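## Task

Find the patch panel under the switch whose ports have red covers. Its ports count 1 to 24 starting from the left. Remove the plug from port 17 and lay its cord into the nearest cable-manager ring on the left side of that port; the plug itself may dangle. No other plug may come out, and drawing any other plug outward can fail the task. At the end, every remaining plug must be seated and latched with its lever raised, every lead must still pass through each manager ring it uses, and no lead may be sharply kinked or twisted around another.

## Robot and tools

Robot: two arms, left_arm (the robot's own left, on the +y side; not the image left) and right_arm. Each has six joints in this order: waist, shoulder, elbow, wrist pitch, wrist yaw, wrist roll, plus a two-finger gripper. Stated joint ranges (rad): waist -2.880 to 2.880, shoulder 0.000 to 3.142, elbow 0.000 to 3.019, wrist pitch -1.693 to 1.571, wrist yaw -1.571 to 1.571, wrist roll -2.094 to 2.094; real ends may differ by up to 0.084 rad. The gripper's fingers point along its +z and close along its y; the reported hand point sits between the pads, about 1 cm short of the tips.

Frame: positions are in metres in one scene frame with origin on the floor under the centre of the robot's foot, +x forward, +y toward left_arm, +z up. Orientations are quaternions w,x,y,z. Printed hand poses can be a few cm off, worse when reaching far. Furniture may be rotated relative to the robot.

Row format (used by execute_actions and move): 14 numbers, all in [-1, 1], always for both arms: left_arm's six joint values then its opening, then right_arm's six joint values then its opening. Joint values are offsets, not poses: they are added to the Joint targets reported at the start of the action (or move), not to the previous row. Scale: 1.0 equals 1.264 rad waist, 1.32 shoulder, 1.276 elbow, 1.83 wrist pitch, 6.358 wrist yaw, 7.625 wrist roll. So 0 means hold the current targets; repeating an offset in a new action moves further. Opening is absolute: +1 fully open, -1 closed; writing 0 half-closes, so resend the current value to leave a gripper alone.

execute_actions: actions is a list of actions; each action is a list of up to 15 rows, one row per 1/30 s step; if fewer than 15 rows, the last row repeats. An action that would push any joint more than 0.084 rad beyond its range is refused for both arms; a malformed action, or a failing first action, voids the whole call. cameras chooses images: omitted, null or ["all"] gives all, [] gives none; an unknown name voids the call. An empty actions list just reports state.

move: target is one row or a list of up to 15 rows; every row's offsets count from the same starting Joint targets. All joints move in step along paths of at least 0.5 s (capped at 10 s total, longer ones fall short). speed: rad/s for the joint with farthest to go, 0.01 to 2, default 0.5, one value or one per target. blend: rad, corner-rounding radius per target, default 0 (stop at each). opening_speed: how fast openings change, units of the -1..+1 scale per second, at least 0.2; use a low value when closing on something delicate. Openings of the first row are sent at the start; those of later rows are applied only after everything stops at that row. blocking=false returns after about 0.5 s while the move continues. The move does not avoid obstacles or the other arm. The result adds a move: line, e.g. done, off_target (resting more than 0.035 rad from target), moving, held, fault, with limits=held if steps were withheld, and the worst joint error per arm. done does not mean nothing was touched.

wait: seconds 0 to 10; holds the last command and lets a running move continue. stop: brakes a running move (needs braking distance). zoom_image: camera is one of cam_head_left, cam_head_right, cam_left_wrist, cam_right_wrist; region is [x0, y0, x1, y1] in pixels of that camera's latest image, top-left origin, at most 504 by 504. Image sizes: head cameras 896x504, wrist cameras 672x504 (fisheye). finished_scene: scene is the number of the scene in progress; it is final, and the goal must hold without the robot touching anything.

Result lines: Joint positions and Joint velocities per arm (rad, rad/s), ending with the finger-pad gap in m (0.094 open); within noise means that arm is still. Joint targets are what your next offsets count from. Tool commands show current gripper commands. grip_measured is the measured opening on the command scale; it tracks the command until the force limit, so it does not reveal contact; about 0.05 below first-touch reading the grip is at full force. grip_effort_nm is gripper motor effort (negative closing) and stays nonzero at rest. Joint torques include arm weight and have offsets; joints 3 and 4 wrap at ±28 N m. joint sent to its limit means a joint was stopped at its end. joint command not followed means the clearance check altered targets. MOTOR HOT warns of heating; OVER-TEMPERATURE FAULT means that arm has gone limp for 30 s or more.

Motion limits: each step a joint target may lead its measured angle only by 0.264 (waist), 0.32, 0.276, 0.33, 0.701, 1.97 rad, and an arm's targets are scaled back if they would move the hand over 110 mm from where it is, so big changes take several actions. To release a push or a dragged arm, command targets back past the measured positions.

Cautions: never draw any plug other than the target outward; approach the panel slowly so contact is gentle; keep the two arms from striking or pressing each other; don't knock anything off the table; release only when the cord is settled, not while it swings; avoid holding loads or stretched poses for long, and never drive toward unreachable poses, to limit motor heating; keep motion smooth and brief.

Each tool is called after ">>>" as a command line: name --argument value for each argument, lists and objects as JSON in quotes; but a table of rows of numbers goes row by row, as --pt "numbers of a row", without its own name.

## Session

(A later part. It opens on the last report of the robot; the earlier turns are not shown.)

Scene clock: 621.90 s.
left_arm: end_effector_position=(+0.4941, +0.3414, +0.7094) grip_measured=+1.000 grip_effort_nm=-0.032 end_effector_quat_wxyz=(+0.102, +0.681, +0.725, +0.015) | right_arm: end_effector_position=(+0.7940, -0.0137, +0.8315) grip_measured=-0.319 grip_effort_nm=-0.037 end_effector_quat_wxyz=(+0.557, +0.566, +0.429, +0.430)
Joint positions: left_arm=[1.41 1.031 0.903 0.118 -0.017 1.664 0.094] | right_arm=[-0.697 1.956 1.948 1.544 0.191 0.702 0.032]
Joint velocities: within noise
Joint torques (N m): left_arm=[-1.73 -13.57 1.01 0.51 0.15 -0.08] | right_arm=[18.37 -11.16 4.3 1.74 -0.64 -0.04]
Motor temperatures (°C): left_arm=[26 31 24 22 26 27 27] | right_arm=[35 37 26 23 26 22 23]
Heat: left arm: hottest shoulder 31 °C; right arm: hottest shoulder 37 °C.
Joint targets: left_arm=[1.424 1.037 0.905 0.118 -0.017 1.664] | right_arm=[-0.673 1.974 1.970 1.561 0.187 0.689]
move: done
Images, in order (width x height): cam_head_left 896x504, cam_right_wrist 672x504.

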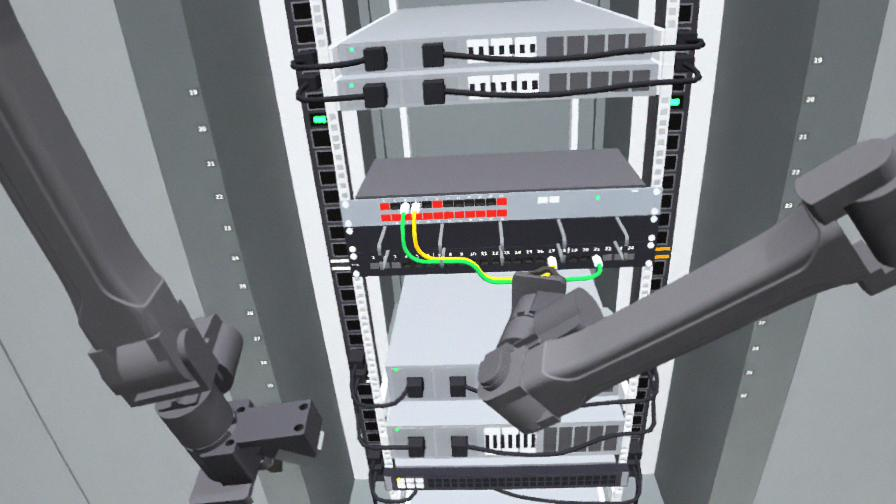

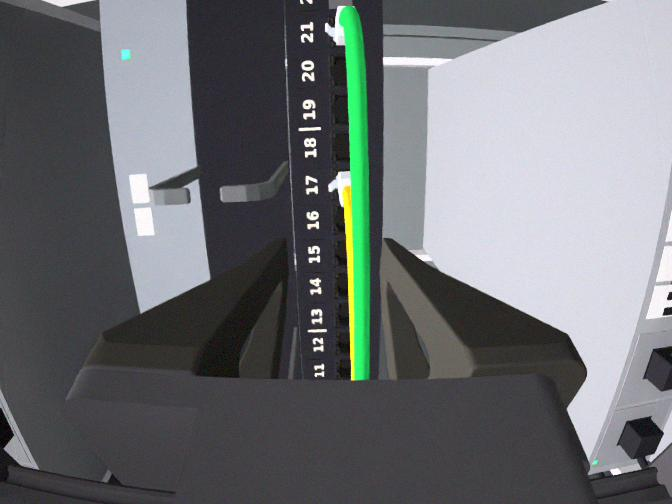

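>>> move --target '[0,0,0,0,0,0,1, -0.0419,0.0053,0.0517,-0.0497,0,0,-0.32]' --speed 0.1 --cameras '["cam_right_wrist"]'

>>> zoom_image --camera "cam_right_wrist" --region '[200, 120, 400, 400]'

Scene clock: 648.77 s.
left_arm: end_effector_position=(+0.4941, +0.3414, +0.7094) grip_measured=+1.000 grip_effort_nm=-0.027 end_effector_quat_wxyz=(+0.102, +0.681, +0.725, +0.015) | right_arm: end_effector_position=(+0.8156, -0.0193, +0.8299) grip_measured=-0.319 grip_effort_nm=-0.037 end_effector_quat_wxyz=(+0.558, +0.564, +0.433, +0.428)
Joint positions: left_arm=[1.41 1.031 0.903 0.118 -0.017 1.664 0.094] | right_arm=[-0.705 1.96 2.011 1.48 0.19 0.702 0.032]
Joint velocities: within noise
Joint torques (N m): left_arm=[-1.96 -13.33 1.05 0.47 0.15 -0.08] | right_arm=[14.68 -11.75 4.86 0.69 -0.6 -0.06]
Motor temperatures (°C): left_arm=[26 31 24 22 26 27 27] | right_arm=[36 37 26 23 26 22 23]
Heat: left arm: hottest shoulder 31 °C; right arm: hottest shoulder 37 °C.
Joint targets: left_arm=[1.424 1.037 0.905 0.118 -0.017 1.664] | right_arm=[-0.726 1.981 2.035 1.470 0.187 0.689]
move: done
Images, in order (width x height): cam_right_wrist 672x504.

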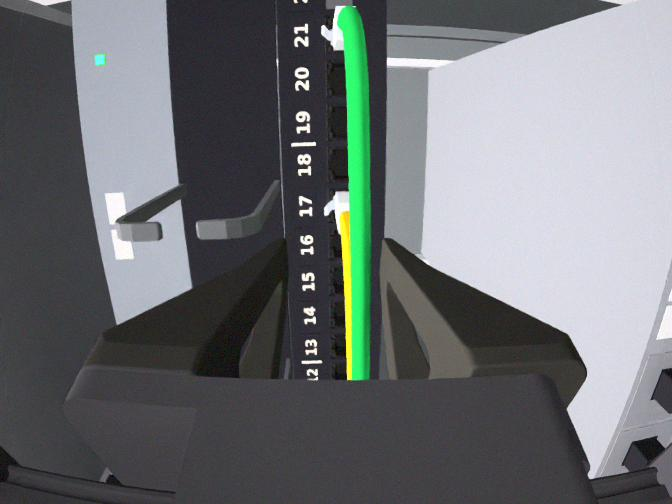

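Scaled by 1.800 from the camera's 672x504 image, which has a finer 960x720 frame.

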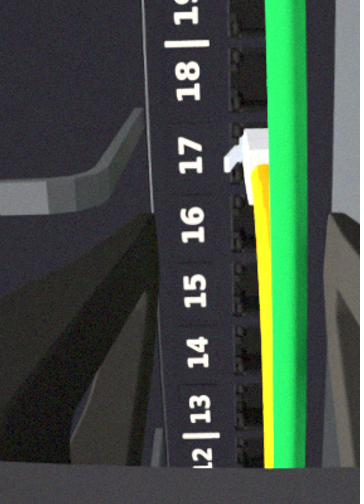

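>>> move --target '[0,0,0,0,0,0,1, -0.0079,0.0035,0.0455,-0.0328,0,0,-0.32]' --speed 0.1 --cameras '["cam_right_wrist"]'

>>> zoom_image --camera "cam_right_wrist" --region '[200, 120, 400, 400]'

Scene clock: 662.17 s.
left_arm: end_effector_position=(+0.4941, +0.3414, +0.7094) grip_measured=+1.000 grip_effort_nm=-0.032 end_effector_quat_wxyz=(+0.102, +0.681, +0.725, +0.015) | right_arm: end_effector_position=(+0.8327, -0.0226, +0.8269) grip_measured=-0.319 grip_effort_nm=-0.037 end_effector_quat_wxyz=(+0.556, +0.562, +0.439, +0.426)
Joint positions: left_arm=[1.41 1.031 0.903 0.118 -0.017 1.664 0.094] | right_arm=[-0.713 1.967 2.066 1.42 0.189 0.702 0.032]
Joint velocities: within noise
Joint torques (N m): left_arm=[-1.9 -13.74 1.06 0.53 0.15 -0.09] | right_arm=[14.56 -12.45 5.45 0.69 -0.58 -0.04]
Motor temperatures (°C): left_arm=[26 31 24 22 26 26 27] | right_arm=[35 37 27 23 26 22 23]
Heat: left arm: hottest shoulder 31 °C; right arm: hottest shoulder 37 °C.
Joint targets: left_arm=[1.424 1.037 0.905 0.118 -0.017 1.664] | right_arm=[-0.736 1.986 2.094 1.410 0.187 0.689]
move: done
Images, in order (width x height): cam_right_wrist 672x504.

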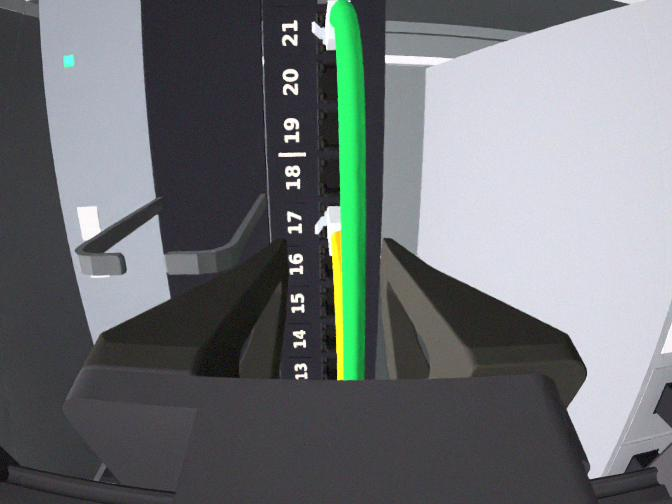

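Scaled by 1.800 from the camera's 672x504 image, which has a finer 960x720 frame.

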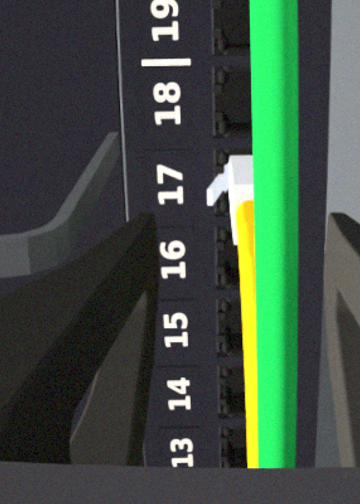

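>>> zoom_image --camera "cam_right_wrist" --region '[270, 180, 400, 280]'

>>> execute_actions --actions '[]' --cameras '["cam_head_left","cam_head_right","cam_right_wrist"]'

>>> zoom_image --camera "cam_head_right" --region '[390, 200, 530, 310]'

>>> zoom_image --camera "cam_head_left" --region '[480, 200, 620, 310]'

Scaled by 3.877 from the camera's 672x504 image, which has a finer 960x720 frame.

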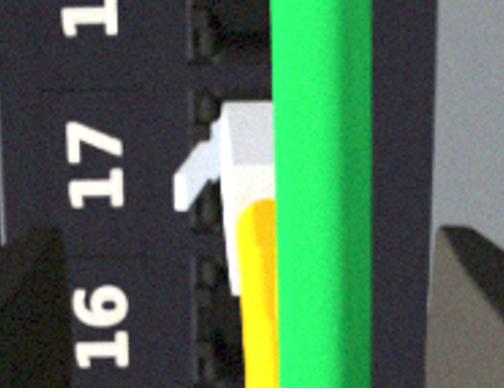

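Scene clock: 725.53 s.
left_arm: end_effector_position=(+0.4941, +0.3414, +0.7094) grip_measured=+1.000 grip_effort_nm=-0.032 end_effector_quat_wxyz=(+0.102, +0.681, +0.725, +0.015) | right_arm: end_effector_position=(+0.8328, -0.0226, +0.8269) grip_measured=-0.319 grip_effort_nm=-0.032 end_effector_quat_wxyz=(+0.556, +0.562, +0.439, +0.426)
Joint positions: left_arm=[1.41 1.031 0.903 0.118 -0.017 1.664 0.094] | right_arm=[-0.713 1.967 2.066 1.42 0.189 0.702 0.032]
Joint velocities: within noise
Joint torques (N m): left_arm=[-1.73 -13.63 1.02 0.47 0.15 -0.09] | right_arm=[14.56 -12.45 5.53 0.73 -0.59 -0.05]
Motor temperatures (°C): left_arm=[26 31 24 22 26 26 27] | right_arm=[35 35 28 23 26 22 23]
Heat: left arm: hottest shoulder 31 °C; right arm: hottest waist 35 °C.
Joint targets: left_arm=[1.424 1.037 0.905 0.118 -0.017 1.664] | right_arm=[-0.736 1.985 2.094 1.410 0.187 0.689]
Tool commands: left_gripper/opening=+1.0 right_gripper/opening=-0.32
Images, in order (width x height): cam_head_left 896x504, cam_head_right 896x504, cam_right_wrist 672x504.

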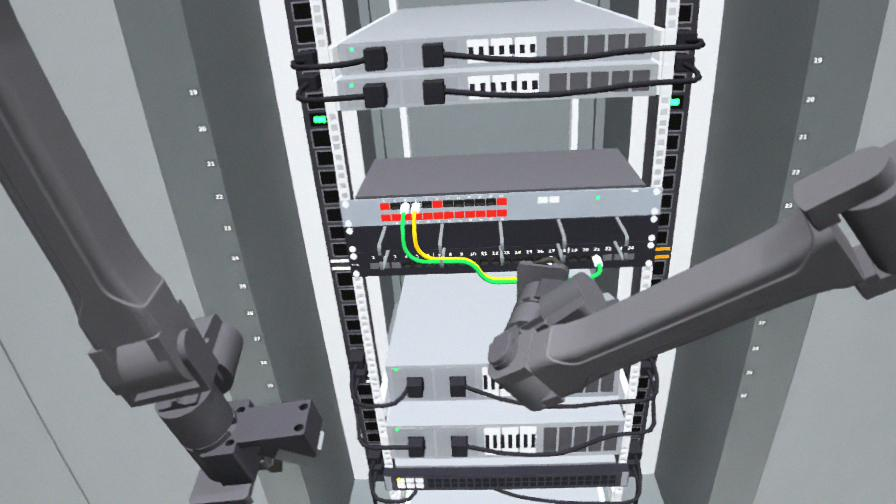

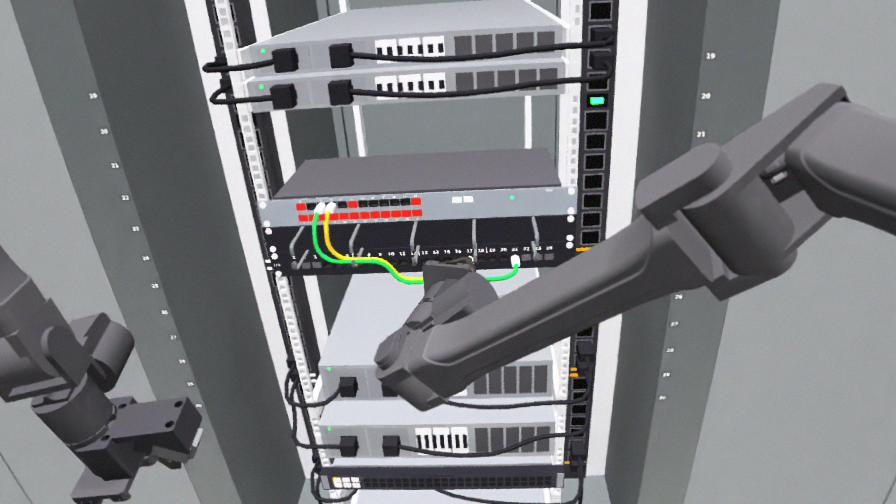

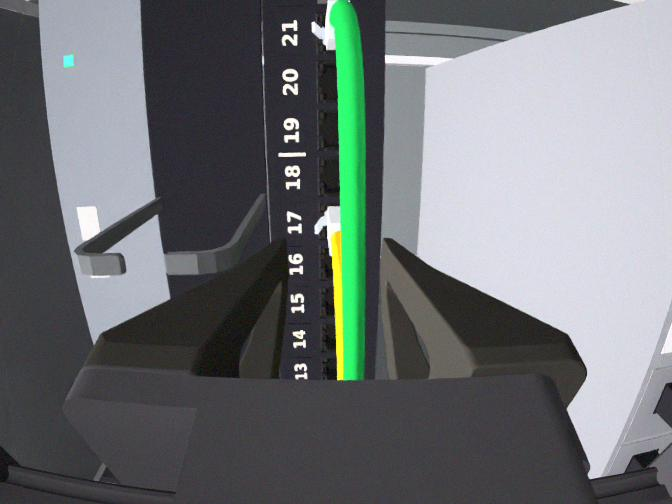

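Scaled by 3.600 from the camera's 896x504 image, which has a finer 1280x720 frame.

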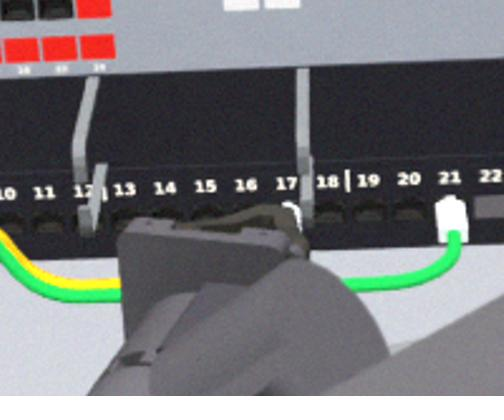

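Scaled by 3.600 from the camera's 896x504 image, which has a finer 1280x720 frame.

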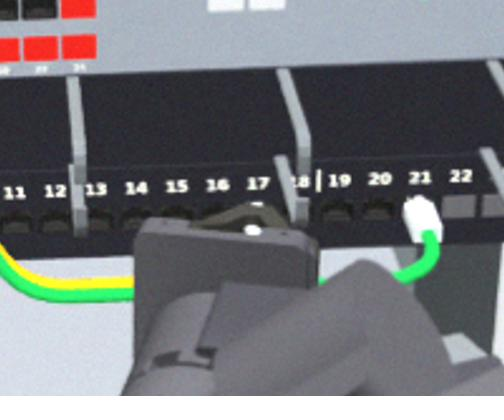

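>>> move --target '[0,0,0,0,0,0,1, -0.0032,0.0008,0.0235,-0.0167,0,0,-0.404]' --speed 0.08 --cameras '["cam_right_wrist"]'

>>> zoom_image --camera "cam_right_wrist" --region '[230, 160, 400, 290]'

Scene clock: 754.67 s.
left_arm: end_effector_position=(+0.4941, +0.3414, +0.7094) grip_measured=+1.000 grip_effort_nm=-0.032 end_effector_quat_wxyz=(+0.102, +0.681, +0.725, +0.015) | right_arm: end_effector_position=(+0.8418, -0.0265, +0.8247) grip_measured=-0.403 grip_effort_nm=-0.042 end_effector_quat_wxyz=(+0.557, +0.561, +0.443, +0.424)
Joint positions: left_arm=[1.41 1.031 0.903 0.118 -0.017 1.664 0.094] | right_arm=[-0.72 1.969 2.093 1.389 0.189 0.702 0.028]
Joint velocities: within noise
Joint torques (N m): left_arm=[-1.85 -13.51 0.99 0.49 0.16 -0.08] | right_arm=[14.8 -12.92 5.83 0.68 -0.58 -0.06]
Motor temperatures (°C): left_arm=[26 31 24 22 26 26 27] | right_arm=[35 35 28 23 26 22 23]
Heat: left arm: hottest shoulder 31 °C; right arm: hottest waist 35 °C.
Joint targets: left_arm=[1.424 1.037 0.905 0.118 -0.017 1.664] | right_arm=[-0.740 1.987 2.124 1.380 0.187 0.689]
move: done
Images, in order (width x height): cam_right_wrist 672x504.

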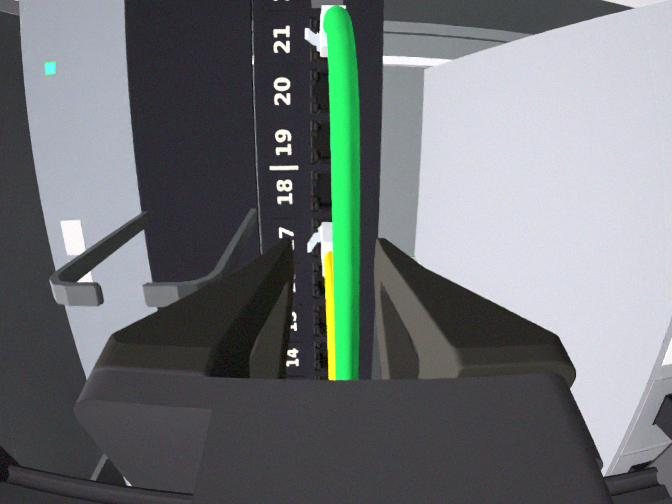

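Scaled by 2.965 from the camera's 672x504 image, which has a finer 960x720 frame.

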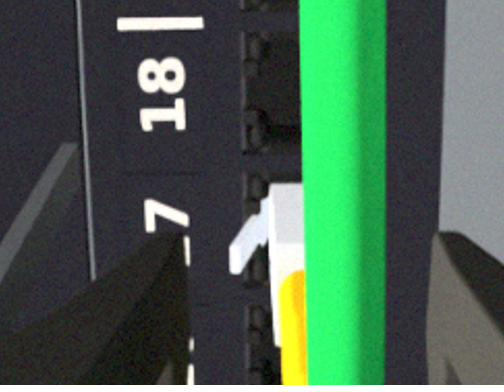

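>>> move --target '[0,0,0,0,0,0,1, 0,0,0.0204,-0.0105,0,0,-0.404]' --speed 0.08 --cameras '["cam_right_wrist"]'

>>> zoom_image --camera "cam_right_wrist" --region '[230, 160, 400, 290]'

Scene clock: 773.10 s.
left_arm: end_effector_position=(+0.4941, +0.3414, +0.7094) grip_measured=+1.000 grip_effort_nm=-0.027 end_effector_quat_wxyz=(+0.102, +0.681, +0.725, +0.015) | right_arm: end_effector_position=(+0.8464, -0.0259, +0.8230) grip_measured=-0.403 grip_effort_nm=-0.032 end_effector_quat_wxyz=(+0.555, +0.560, +0.445, +0.424)
Joint positions: left_arm=[1.41 1.031 0.903 0.118 -0.017 1.664 0.094] | right_arm=[-0.721 1.975 2.114 1.369 0.189 0.702 0.028]
Joint velocities: within noise
Joint torques (N m): left_arm=[-1.85 -13.57 1.06 0.46 0.15 -0.09] | right_arm=[14.97 -13.33 6.37 0.7 -0.57 -0.05]
Motor temperatures (°C): left_arm=[26 31 24 22 26 26 27] | right_arm=[35 37 28 23 26 22 23]
Heat: left arm: hottest shoulder 31 °C; right arm: hottest shoulder 37 °C.
Joint targets: left_arm=[1.424 1.037 0.905 0.118 -0.017 1.664] | right_arm=[-0.740 1.987 2.149 1.360 0.187 0.689]
move: off_target (right_arm); right_arm: the elbow is farthest, 0.036 rad from its target
Images, in order (width x height): cam_right_wrist 672x504.

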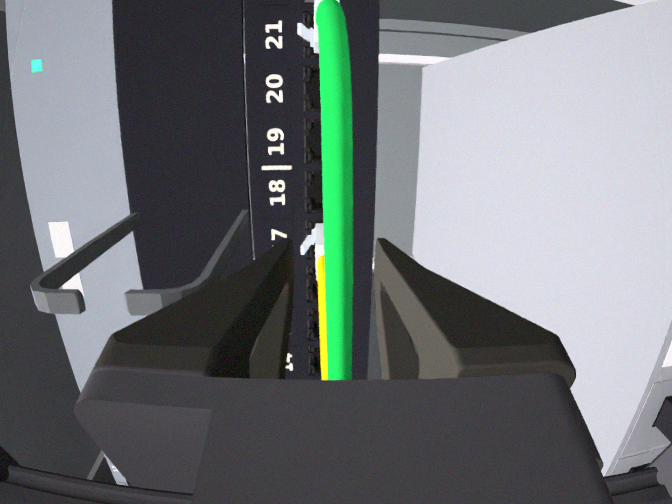

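Scaled by 2.965 from the camera's 672x504 image, which has a finer 960x720 frame.

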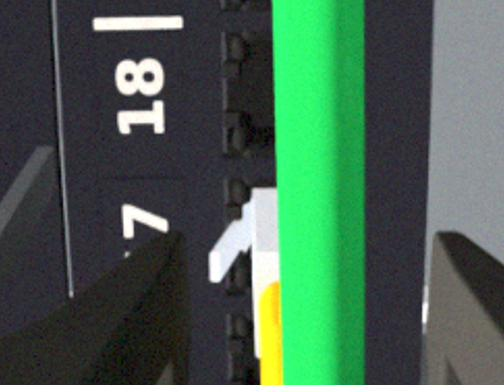

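>>> move --target '[0,0,0,0,0,0,1, 0.033,-0.0273,0,0,0,0,-0.404]' --speed 0.05 --cameras '["cam_right_wrist"]'

>>> zoom_image --camera "cam_right_wrist" --region '[230, 160, 400, 290]'

Scene clock: 791.60 s.
left_arm: end_effector_position=(+0.4941, +0.3414, +0.7094) grip_measured=+1.000 grip_effort_nm=-0.027 end_effector_quat_wxyz=(+0.102, +0.681, +0.725, +0.015) | right_arm: end_effector_position=(+0.8465, -0.0260, +0.8230) grip_measured=-0.403 grip_effort_nm=-0.037 end_effector_quat_wxyz=(+0.555, +0.560, +0.445, +0.424)
Joint positions: left_arm=[1.41 1.031 0.903 0.118 -0.017 1.664 0.094] | right_arm=[-0.721 1.975 2.114 1.369 0.189 0.702 0.028]
Joint velocities: within noise
Joint torques (N m): left_arm=[-1.79 -13.39 1.07 0.5 0.16 -0.09] | right_arm=[18.08 -16.15 6.38 0.79 -0.58 -0.06]
Motor temperatures (°C): left_arm=[26 31 24 22 26 26 27] | right_arm=[35 36 28 23 26 22 23]
Heat: left arm: hottest shoulder 31 °C; right arm: hottest shoulder 36 °C.
Joint targets: left_arm=[1.424 1.037 0.905 0.118 -0.017 1.664] | right_arm=[-0.698 1.950 2.150 1.360 0.187 0.689]
move: done
Images, in order (width x height): cam_right_wrist 672x504.

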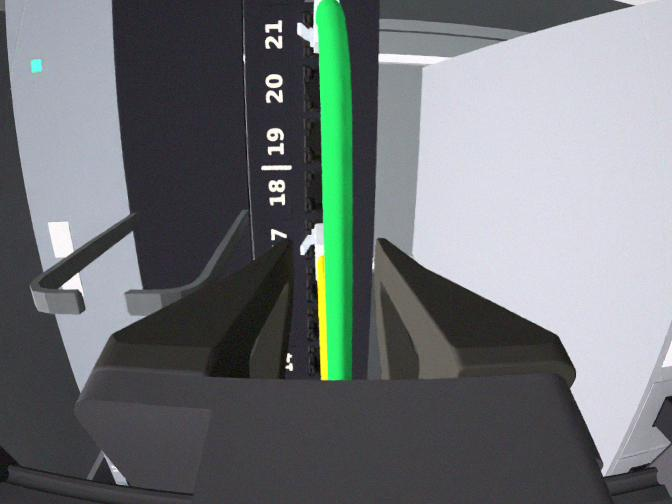

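Scaled by 2.965 from the camera's 672x504 image, which has a finer 960x720 frame.

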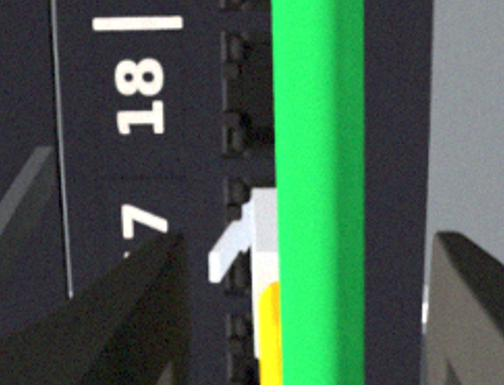

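>>> move --target '[0,0,0,0,0,0,1, 0.004,-0.0055,0,0,0,0,-0.404]' --speed 0.05 --cameras '[]'

Scene clock: 798.80 s.
left_arm: end_effector_position=(+0.4941, +0.3414, +0.7094) grip_measured=+1.000 grip_effort_nm=-0.032 end_effector_quat_wxyz=(+0.102, +0.681, +0.725, +0.015) | right_arm: end_effector_position=(+0.8465, -0.0260, +0.8230) grip_measured=-0.403 grip_effort_nm=-0.037 end_effector_quat_wxyz=(+0.555, +0.560, +0.445, +0.424)
Joint positions: left_arm=[1.41 1.031 0.903 0.118 -0.017 1.664 0.094] | right_arm=[-0.721 1.975 2.114 1.369 0.189 0.702 0.028]
Joint velocities: within noise
Joint torques (N m): left_arm=[-1.96 -13.51 1.02 0.53 0.15 -0.07] | right_arm=[18.49 -17.03 6.37 0.76 -0.57 -0.06]
Motor temperatures (°C): left_arm=[26 31 24 22 26 26 27] | right_arm=[35 37 28 23 26 22 23]
Heat: left arm: hottest shoulder 31 °C; right arm: hottest shoulder 37 °C.
Joint targets: left_arm=[1.424 1.037 0.905 0.118 -0.017 1.664] | right_arm=[-0.693 1.943 2.150 1.360 0.187 0.689]
move: off_target (right_arm); right_arm: the elbow is farthest, 0.036 rad from its target
No camera images: "cameras" was empty.

>>> move --target '[0,0,0,0,0,0,1, 0.003,-0.005,0,0,0,0,-0.404]' --speed 0.05 --cameras '[]'

Scene clock: 806.80 s.
left_arm: end_effector_position=(+0.4941, +0.3414, +0.7094) grip_measured=+1.000 grip_effort_nm=-0.032 end_effector_quat_wxyz=(+0.102, +0.681, +0.725, +0.015) | right_arm: end_effector_position=(+0.8465, -0.0260, +0.8230) grip_measured=-0.403 grip_effort_nm=-0.027 end_effector_quat_wxyz=(+0.555, +0.560, +0.445, +0.424)
Joint positions: left_arm=[1.41 1.031 0.903 0.118 -0.017 1.664 0.094] | right_arm=[-0.721 1.975 2.114 1.369 0.189 0.702 0.028]
Joint velocities: within noise
Joint torques (N m): left_arm=[-1.85 -13.57 0.98 0.51 0.15 -0.08] | right_arm=[18.49 -17.55 6.28 0.77 -0.58 -0.05]
Motor temperatures (°C): left_arm=[26 31 24 22 26 26 27] | right_arm=[35 37 28 23 26 22 23]
Heat: left arm: hottest shoulder 31 °C; right arm: hottest shoulder 37 °C.
Joint targets: left_arm=[1.424 1.037 0.905 0.118 -0.017 1.664] | right_arm=[-0.689 1.937 2.150 1.360 0.187 0.689]
move: off_target (right_arm); right_arm: the shoulder is farthest, 0.039 rad from its target
No camera images: "cameras" was empty.

>>> move --target '[0,0,0,0,0,0,1, 0.003,-0.005,0,0,0,0,-0.404]' --speed 0.05 --cameras '[]'

>>> move --target '[0,0,0,0,0,0,1, 0.002,-0.005,0,0,0,0,-0.404]' --speed 0.05 --cameras '["cam_right_wrist"]'

Scene clock: 816.67 s.
left_arm: end_effector_position=(+0.4941, +0.3414, +0.7094) grip_measured=+1.000 grip_effort_nm=-0.032 end_effector_quat_wxyz=(+0.102, +0.681, +0.725, +0.015) | right_arm: end_effector_position=(+0.8469, -0.0263, +0.8233) grip_measured=-0.403 grip_effort_nm=-0.027 end_effector_quat_wxyz=(+0.555, +0.560, +0.445, +0.424)
Joint positions: left_arm=[1.41 1.031 0.903 0.118 -0.017 1.664 0.094] | right_arm=[-0.721 1.975 2.114 1.368 0.189 0.702 0.028]
Joint velocities: within noise
Joint torques (N m): left_arm=[-1.9 -13.33 1.09 0.47 0.16 -0.09] | right_arm=[19.19 -17.85 6.26 0.75 -0.58 -0.04]
Motor temperatures (°C): left_arm=[26 32 24 22 26 26 27] | right_arm=[35 37 28 23 26 22 23]
Heat: left arm: hottest shoulder 32 °C; right arm: hottest shoulder 37 °C.
Joint targets: left_arm=[1.424 1.037 0.905 0.118 -0.017 1.664] | right_arm=[-0.686 1.930 2.150 1.360 0.187 0.689]
move: off_target (right_arm); right_arm: the shoulder is farthest, 0.044 rad from its target
No camera images: "cameras" was empty.

Scene clock: 817.37 s.
left_arm: end_effector_position=(+0.4941, +0.3414, +0.7094) grip_measured=+1.000 grip_effort_nm=-0.027 end_effector_quat_wxyz=(+0.102, +0.681, +0.725, +0.015) | right_arm: end_effector_position=(+0.8471, -0.0261, +0.8234) grip_measured=-0.403 grip_effort_nm=-0.022 end_effector_quat_wxyz=(+0.555, +0.560, +0.446, +0.424)
Joint positions: left_arm=[1.41 1.031 0.903 0.118 -0.017 1.664 0.094] | right_arm=[-0.721 1.974 2.114 1.367 0.19 0.702 0.028]
Joint velocities: within noise
Joint torques (N m): left_arm=[-1.96 -13.51 1.03 0.5 0.16 -0.1] | right_arm=[19.14 -18.49 6.3 0.91 -0.6 -0.04]
Motor temperatures (°C): left_arm=[26 32 24 22 26 26 27] | right_arm=[36 37 28 23 26 22 23]
Heat: left arm: hottest shoulder 32 °C; right arm: hottest shoulder 37 °C.
Joint targets: left_arm=[1.424 1.037 0.905 0.118 -0.017 1.664] | right_arm=[-0.683 1.923 2.150 1.360 0.187 0.689]
move: off_target (right_arm); right_arm: the shoulder is farthest, 0.051 rad from its target
Images, in order (width x height): cam_right_wrist 672x504.

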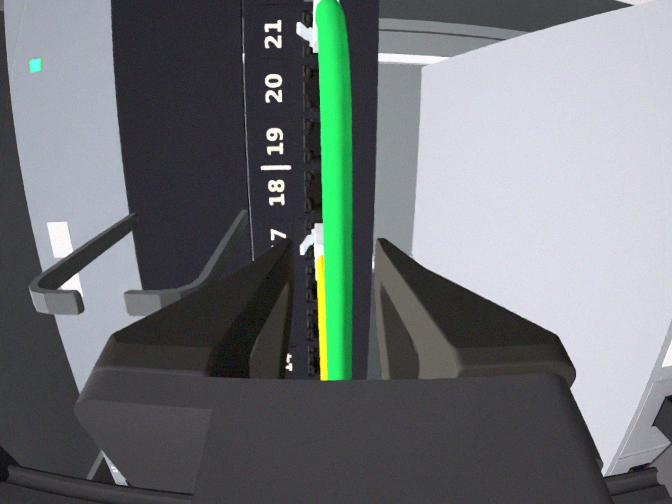

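>>> move --target '[0,0,0,0,0,0,1, -0.0071,0.0144,-0.069,0.0279,0,0,-0.404]' --speed 0.08 --cameras '["cam_right_wrist"]'

>>> zoom_image --camera "cam_right_wrist" --region '[230, 160, 400, 290]'

Scene clock: 839.70 s.
left_arm: end_effector_position=(+0.4941, +0.3414, +0.7094) grip_measured=+1.000 grip_effort_nm=-0.032 end_effector_quat_wxyz=(+0.102, +0.681, +0.725, +0.015) | right_arm: end_effector_position=(+0.8366, -0.0232, +0.8231) grip_measured=-0.403 grip_effort_nm=-0.022 end_effector_quat_wxyz=(+0.552, +0.561, +0.448, +0.425)
Joint positions: left_arm=[1.41 1.031 0.903 0.118 -0.017 1.664 0.094] | right_arm=[-0.718 1.963 2.07 1.394 0.19 0.702 0.028]
Joint velocities: within noise
Joint torques (N m): left_arm=[-1.73 -13.51 1.05 0.47 0.16 -0.09] | right_arm=[18.2 -15.91 2.59 1.81 -0.61 -0.05]
Motor temperatures (°C): left_arm=[26 32 23 22 26 26 27] | right_arm=[36 41 28 23 27 22 23]
Heat: left arm: hottest shoulder 32 °C; right arm: hottest shoulder 41 °C.
Joint targets: left_arm=[1.424 1.037 0.905 0.118 -0.017 1.664] | right_arm=[-0.692 1.943 2.061 1.411 0.187 0.689]
move: done
Images, in order (width x height): cam_right_wrist 672x504.

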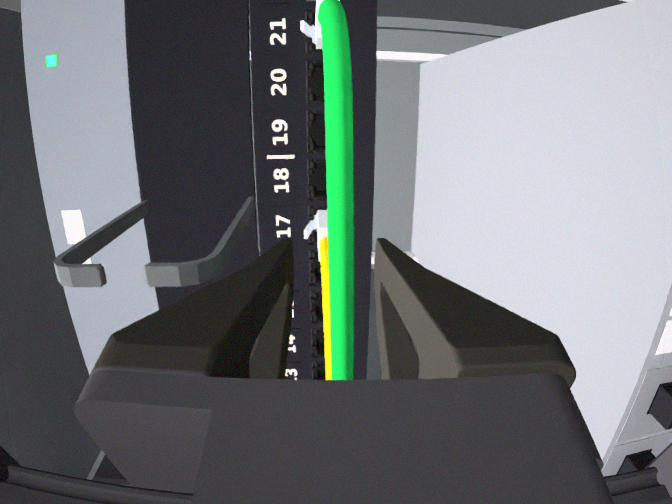

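Scaled by 2.965 from the camera's 672x504 image, which has a finer 960x720 frame.

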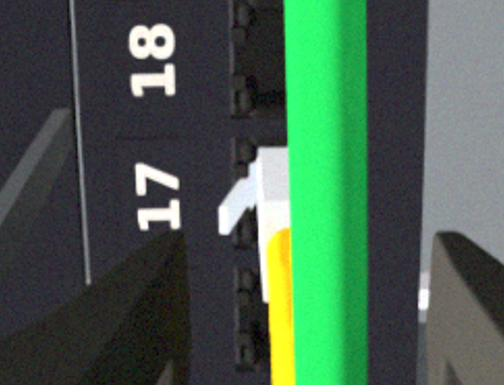

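>>> move --target '[0,0,0,0,0,0,1, 0.005,-0.005,0,0,0,0,-0.404]' --speed 0.08 --cameras '[]'

Scene clock: 851.83 s.
left_arm: end_effector_position=(+0.4941, +0.3414, +0.7094) grip_measured=+1.000 grip_effort_nm=-0.032 end_effector_quat_wxyz=(+0.102, +0.681, +0.725, +0.015) | right_arm: end_effector_position=(+0.8376, -0.0220, +0.8269) grip_measured=-0.403 grip_effort_nm=-0.027 end_effector_quat_wxyz=(+0.551, +0.562, +0.445, +0.426)
Joint positions: left_arm=[1.41 1.031 0.903 0.118 -0.017 1.664 0.094] | right_arm=[-0.712 1.961 2.07 1.395 0.19 0.702 0.028]
Joint velocities: within noise
Joint torques (N m): left_arm=[-1.85 -13.57 1.01 0.51 0.16 -0.09] | right_arm=[18.32 -16.21 2.58 1.78 -0.62 -0.05]
Motor temperatures (°C): left_arm=[26 32 23 22 26 26 27] | right_arm=[36 40 27 23 27 22 23]
Heat: left arm: hottest shoulder 32 °C; right arm: hottest shoulder 40 °C.
Joint targets: left_arm=[1.424 1.037 0.905 0.118 -0.017 1.664] | right_arm=[-0.686 1.936 2.061 1.411 0.187 0.689]
move: done
No camera images: "cameras" was empty.

>>> move --target '[0,0,0,0,0,0,1, 0,-0.004,0.0306,-0.025,0,0,-0.404]' --speed 0.08 --cameras '["cam_right_wrist","cam_head_right"]'

>>> zoom_image --camera "cam_right_wrist" --region '[230, 160, 400, 290]'

>>> zoom_image --camera "cam_head_right" --region '[420, 220, 520, 300]'

Scene clock: 862.67 s.
left_arm: end_effector_position=(+0.4941, +0.3414, +0.7094) grip_measured=+1.000 grip_effort_nm=-0.032 end_effector_quat_wxyz=(+0.102, +0.681, +0.725, +0.015) | right_arm: end_effector_position=(+0.8402, -0.0208, +0.8259) grip_measured=-0.403 grip_effort_nm=-0.017 end_effector_quat_wxyz=(+0.547, +0.562, +0.451, +0.427)
Joint positions: left_arm=[1.41 1.031 0.903 0.118 -0.017 1.664 0.094] | right_arm=[-0.712 1.957 2.07 1.375 0.19 0.702 0.028]
Joint velocities: within noise
Joint torques (N m): left_arm=[-1.96 -13.39 1.02 0.5 0.15 -0.08] | right_arm=[18.26 -16.38 5.82 0.76 -0.6 -0.05]
Motor temperatures (°C): left_arm=[26 32 23 22 26 26 27] | right_arm=[37 39 27 23 27 22 23]
Heat: left arm: hottest shoulder 32 °C; right arm: hottest shoulder 39 °C.
Joint targets: left_arm=[1.424 1.037 0.905 0.118 -0.017 1.664] | right_arm=[-0.686 1.930 2.100 1.365 0.187 0.689]
move: done
Images, in order (width x height): cam_head_right 896x504, cam_right_wrist 672x504.

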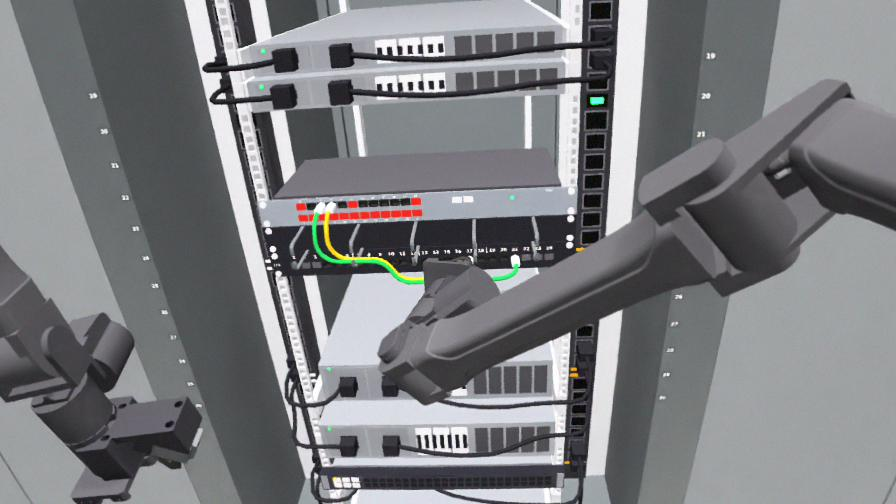

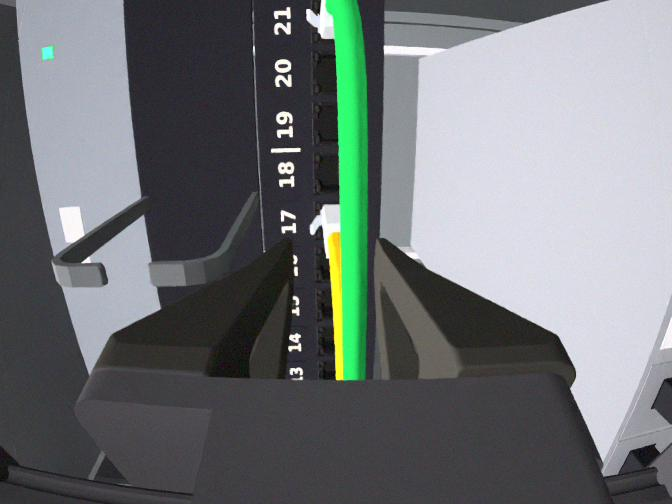

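Scaled by 2.965 from the camera's 672x504 image, which has a finer 960x720 frame.

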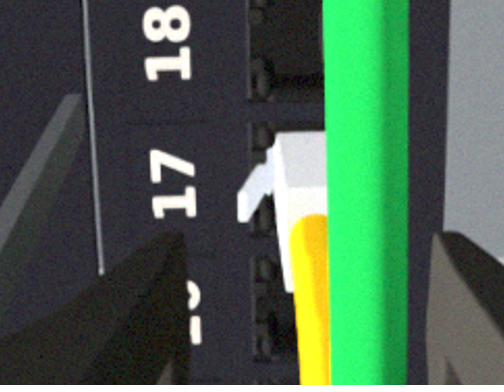

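Scaled by 5.040 from the camera's 896x504 image, which has a finer 1280x720 frame.

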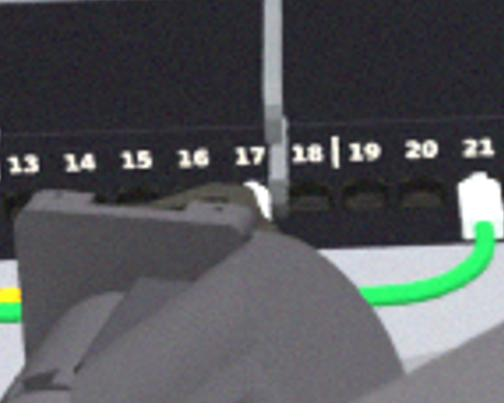

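>>> move --target '[0,0,0,0,0,0,1, -0.0427,-0.0076,0,0,0,0,-0.404]' --speed 0.08 --cameras '["cam_right_wrist","cam_head_right"]'

>>> zoom_image --camera "cam_right_wrist" --region '[230, 160, 400, 290]'

>>> zoom_image --camera "cam_head_right" --region '[420, 220, 520, 300]'

Scene clock: 885.13 s.
left_arm: end_effector_position=(+0.4941, +0.3414, +0.7094) grip_measured=+1.000 grip_effort_nm=-0.032 end_effector_quat_wxyz=(+0.102, +0.681, +0.725, +0.015) | right_arm: end_effector_position=(+0.8408, -0.0211, +0.8261) grip_measured=-0.403 grip_effort_nm=-0.017 end_effector_quat_wxyz=(+0.547, +0.561, +0.452, +0.427)
Joint positions: left_arm=[1.41 1.031 0.903 0.118 -0.017 1.664 0.094] | right_arm=[-0.712 1.956 2.07 1.373 0.189 0.702 0.028]
Joint velocities: within noise
Joint torques (N m): left_arm=[-1.79 -13.45 1.05 0.49 0.16 -0.09] | right_arm=[14.21 -16.91 5.81 0.73 -0.56 -0.03]
Motor temperatures (°C): left_arm=[26 32 23 22 26 26 27] | right_arm=[37 38 27 23 27 22 23]
Heat: left arm: hottest shoulder 32 °C; right arm: hottest shoulder 38 °C.
Joint targets: left_arm=[1.424 1.037 0.905 0.118 -0.017 1.664] | right_arm=[-0.740 1.920 2.100 1.366 0.187 0.689]
move: off_target (right_arm); right_arm: the shoulder is farthest, 0.036 rad from its target
Images, in order (width x height): cam_head_right 896x504, cam_right_wrist 672x504.

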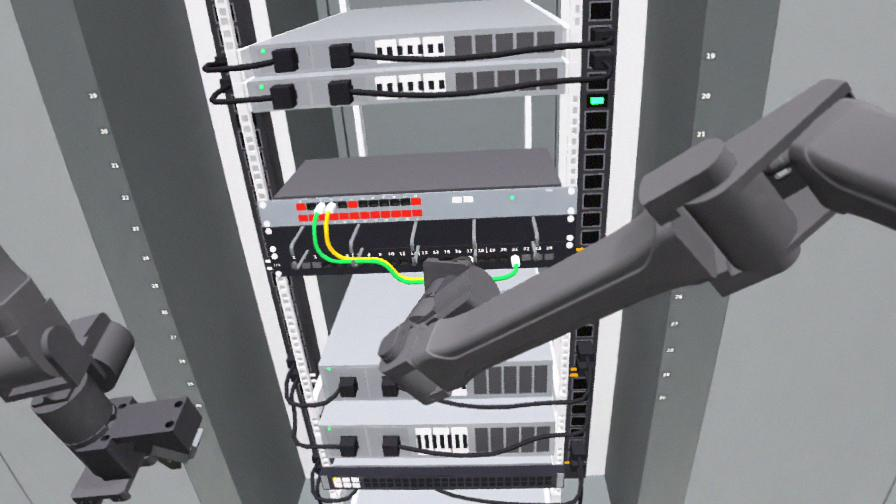

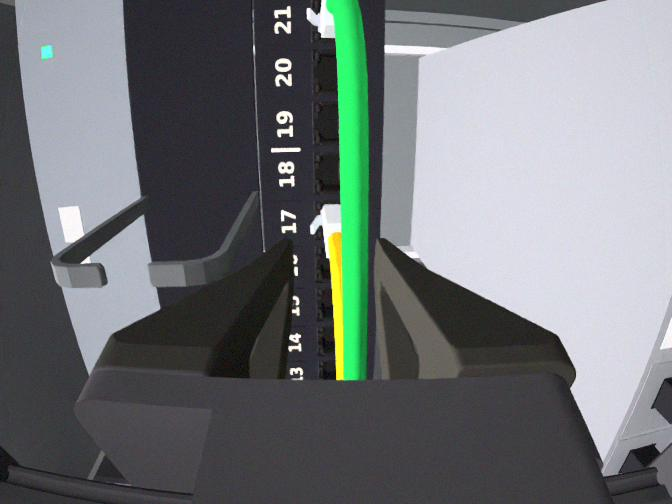

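Scaled by 2.965 from the camera's 672x504 image, which has a finer 960x720 frame.

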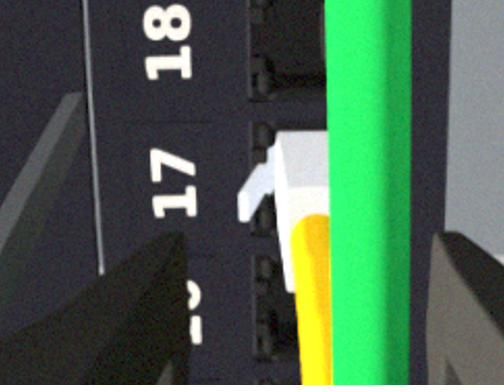

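Scaled by 5.040 from the camera's 896x504 image, which has a finer 1280x720 frame.

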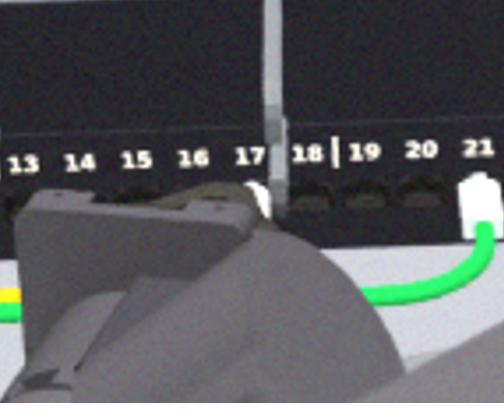

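>>> move --target '[0,0,0,0,0,0,1, 0.053,0.0076,-0.1097,0.095,0,0,-0.404]' --speed 0.15 --cameras '[]'

Scene clock: 907.60 s.
left_arm: end_effector_position=(+0.4941, +0.3414, +0.7094) grip_measured=+1.000 grip_effort_nm=-0.032 end_effector_quat_wxyz=(+0.102, +0.681, +0.725, +0.015) | right_arm: end_effector_position=(+0.8050, -0.0183, +0.8361) grip_measured=-0.403 grip_effort_nm=-0.027 end_effector_quat_wxyz=(+0.560, +0.565, +0.427, +0.431)
Joint positions: left_arm=[1.41 1.031 0.903 0.118 -0.017 1.664 0.094] | right_arm=[-0.697 1.949 1.969 1.523 0.188 0.7 0.028]
Joint velocities: within noise
Joint torques (N m): left_arm=[-1.73 -13.68 1.1 0.46 0.15 -0.09] | right_arm=[18.08 -14.86 1.96 1.74 -0.52 -0.02]
Motor temperatures (°C): left_arm=[26 32 23 22 26 26 27] | right_arm=[36 40 27 23 26 22 23]
Heat: left arm: hottest shoulder 32 °C; right arm: hottest shoulder 40 °C.
Joint targets: left_arm=[1.424 1.037 0.905 0.118 -0.017 1.664] | right_arm=[-0.673 1.930 1.961 1.539 0.187 0.689]
move: done
No camera images: "cameras" was empty.

>>> move --target '[0,0,0,0,0,0,1, -0.0522,0.0424,0.132,-0.0896,0,0,-0.404]' --speed 0.12 --cameras '["cam_right_wrist","cam_head_right"]'

>>> zoom_image --camera "cam_right_wrist" --region '[230, 160, 400, 290]'

>>> zoom_image --camera "cam_head_right" --region '[420, 220, 520, 300]'

Scene clock: 918.37 s.
left_arm: end_effector_position=(+0.4941, +0.3414, +0.7094) grip_measured=+1.000 grip_effort_nm=-0.032 end_effector_quat_wxyz=(+0.102, +0.681, +0.725, +0.015) | right_arm: end_effector_position=(+0.8421, -0.0212, +0.8275) grip_measured=-0.403 grip_effort_nm=-0.017 end_effector_quat_wxyz=(+0.554, +0.561, +0.443, +0.427)
Joint positions: left_arm=[1.41 1.031 0.903 0.118 -0.017 1.664 0.094] | right_arm=[-0.711 1.972 2.097 1.384 0.187 0.7 0.028]
Joint velocities: within noise
Joint torques (N m): left_arm=[-1.9 -13.51 1.03 0.47 0.15 -0.09] | right_arm=[14.27 -12.86 5.97 0.76 -0.51 -0.02]
Motor temperatures (°C): left_arm=[26 32 23 22 26 26 27] | right_arm=[36 39 27 23 26 22 23]
Heat: left arm: hottest shoulder 32 °C; right arm: hottest shoulder 39 °C.
Joint targets: left_arm=[1.424 1.037 0.905 0.118 -0.017 1.664] | right_arm=[-0.739 1.986 2.129 1.375 0.187 0.689]
move: done
Images, in order (width x height): cam_head_right 896x504, cam_right_wrist 672x504.

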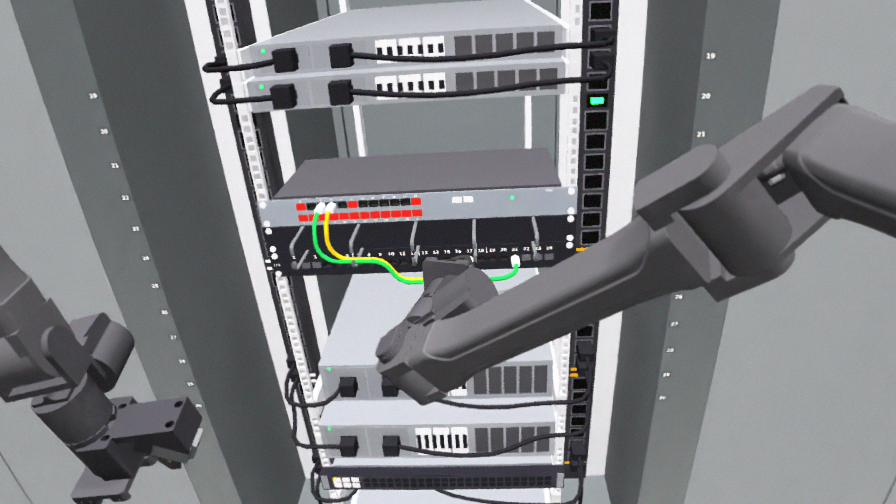

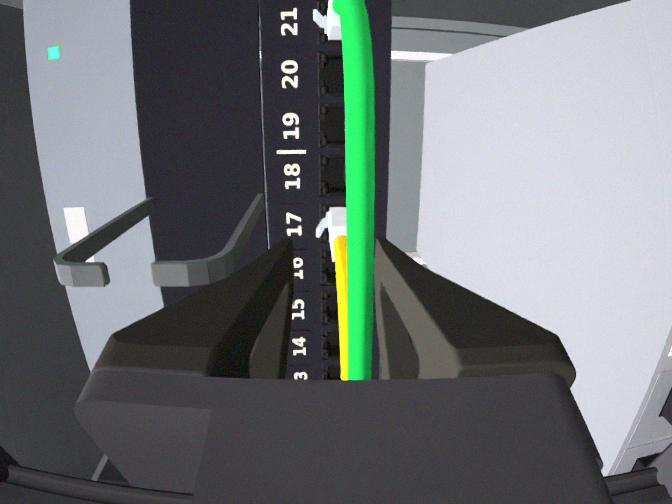

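Scaled by 2.965 from the camera's 672x504 image, which has a finer 960x720 frame.

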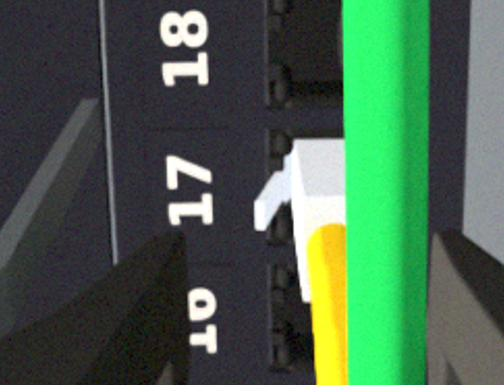

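Scaled by 5.040 from the camera's 896x504 image, which has a finer 1280x720 frame.

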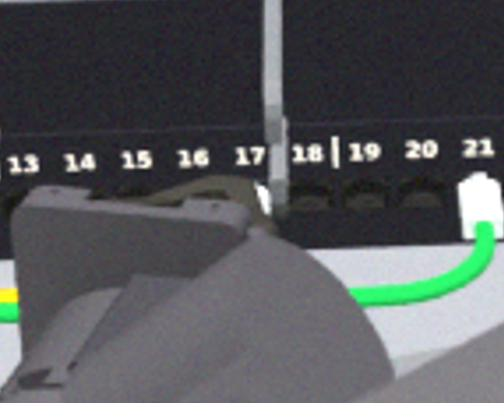

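>>> move --target '[0,0,0,0,0,0,1, -0.0067,0,0.0047,-0.0016,0,0,-0.404]' --speed 0.1 --cameras '["cam_right_wrist","cam_head_right"]'

>>> zoom_image --camera "cam_right_wrist" --region '[230, 160, 400, 290]'

>>> zoom_image --camera "cam_head_right" --region '[420, 220, 520, 300]'

Scene clock: 928.27 s.
left_arm: end_effector_position=(+0.4941, +0.3414, +0.7094) grip_measured=+1.000 grip_effort_nm=-0.027 end_effector_quat_wxyz=(+0.102, +0.681, +0.725, +0.015) | right_arm: end_effector_position=(+0.8452, -0.0307, +0.8214) grip_measured=-0.403 grip_effort_nm=-0.017 end_effector_quat_wxyz=(+0.561, +0.557, +0.444, +0.421)
Joint positions: left_arm=[1.41 1.031 0.903 0.118 -0.017 1.664 0.094] | right_arm=[-0.729 1.974 2.109 1.381 0.187 0.7 0.028]
Joint velocities: within noise
Joint torques (N m): left_arm=[-1.73 -13.57 1.03 0.47 0.16 -0.07] | right_arm=[14.56 -13.51 5.49 0.8 -0.49 -0.01]
Motor temperatures (°C): left_arm=[26 32 23 22 26 26 27] | right_arm=[36 38 27 23 26 22 23]
Heat: left arm: hottest shoulder 32 °C; right arm: hottest shoulder 38 °C.
Joint targets: left_arm=[1.424 1.037 0.905 0.118 -0.017 1.664] | right_arm=[-0.748 1.987 2.135 1.373 0.187 0.689]
move: done
Images, in order (width x height): cam_head_right 896x504, cam_right_wrist 672x504.

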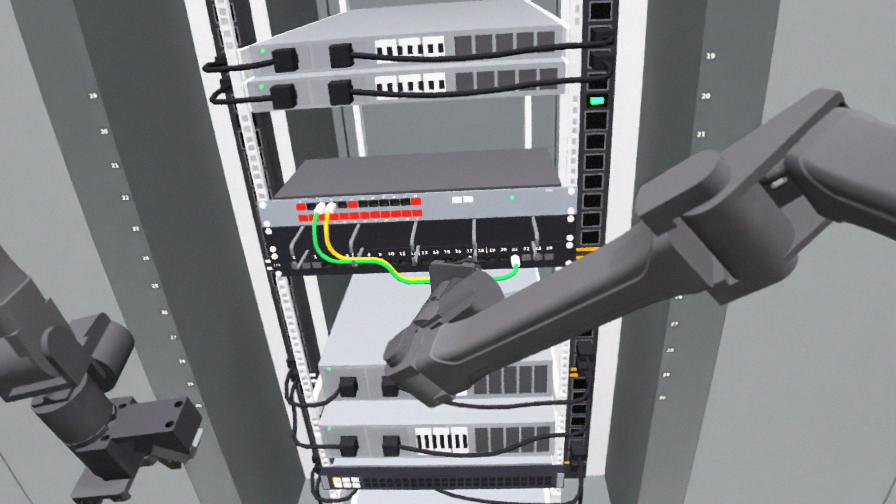

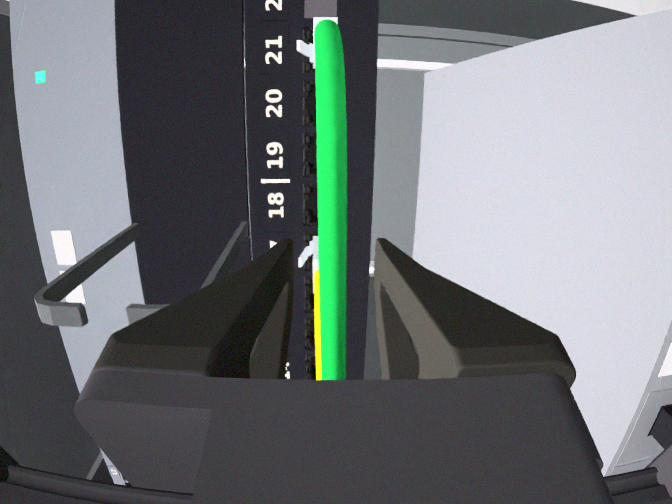

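Scaled by 2.965 from the camera's 672x504 image, which has a finer 960x720 frame.

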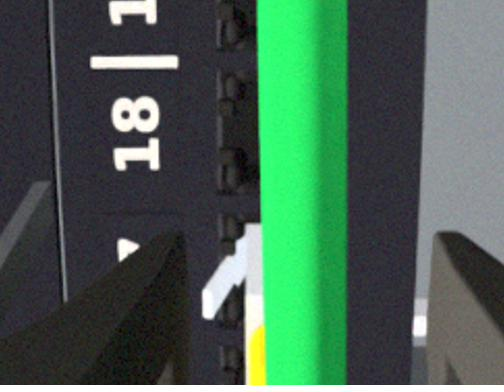

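Scaled by 5.040 from the camera's 896x504 image, which has a finer 1280x720 frame.

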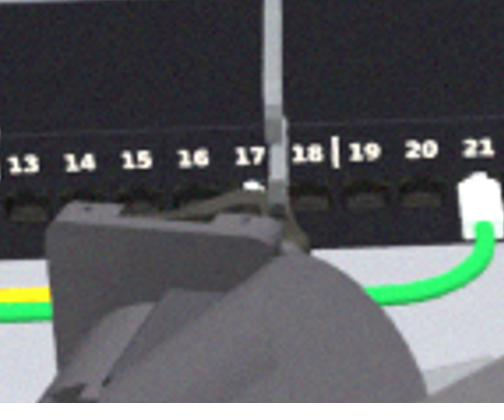

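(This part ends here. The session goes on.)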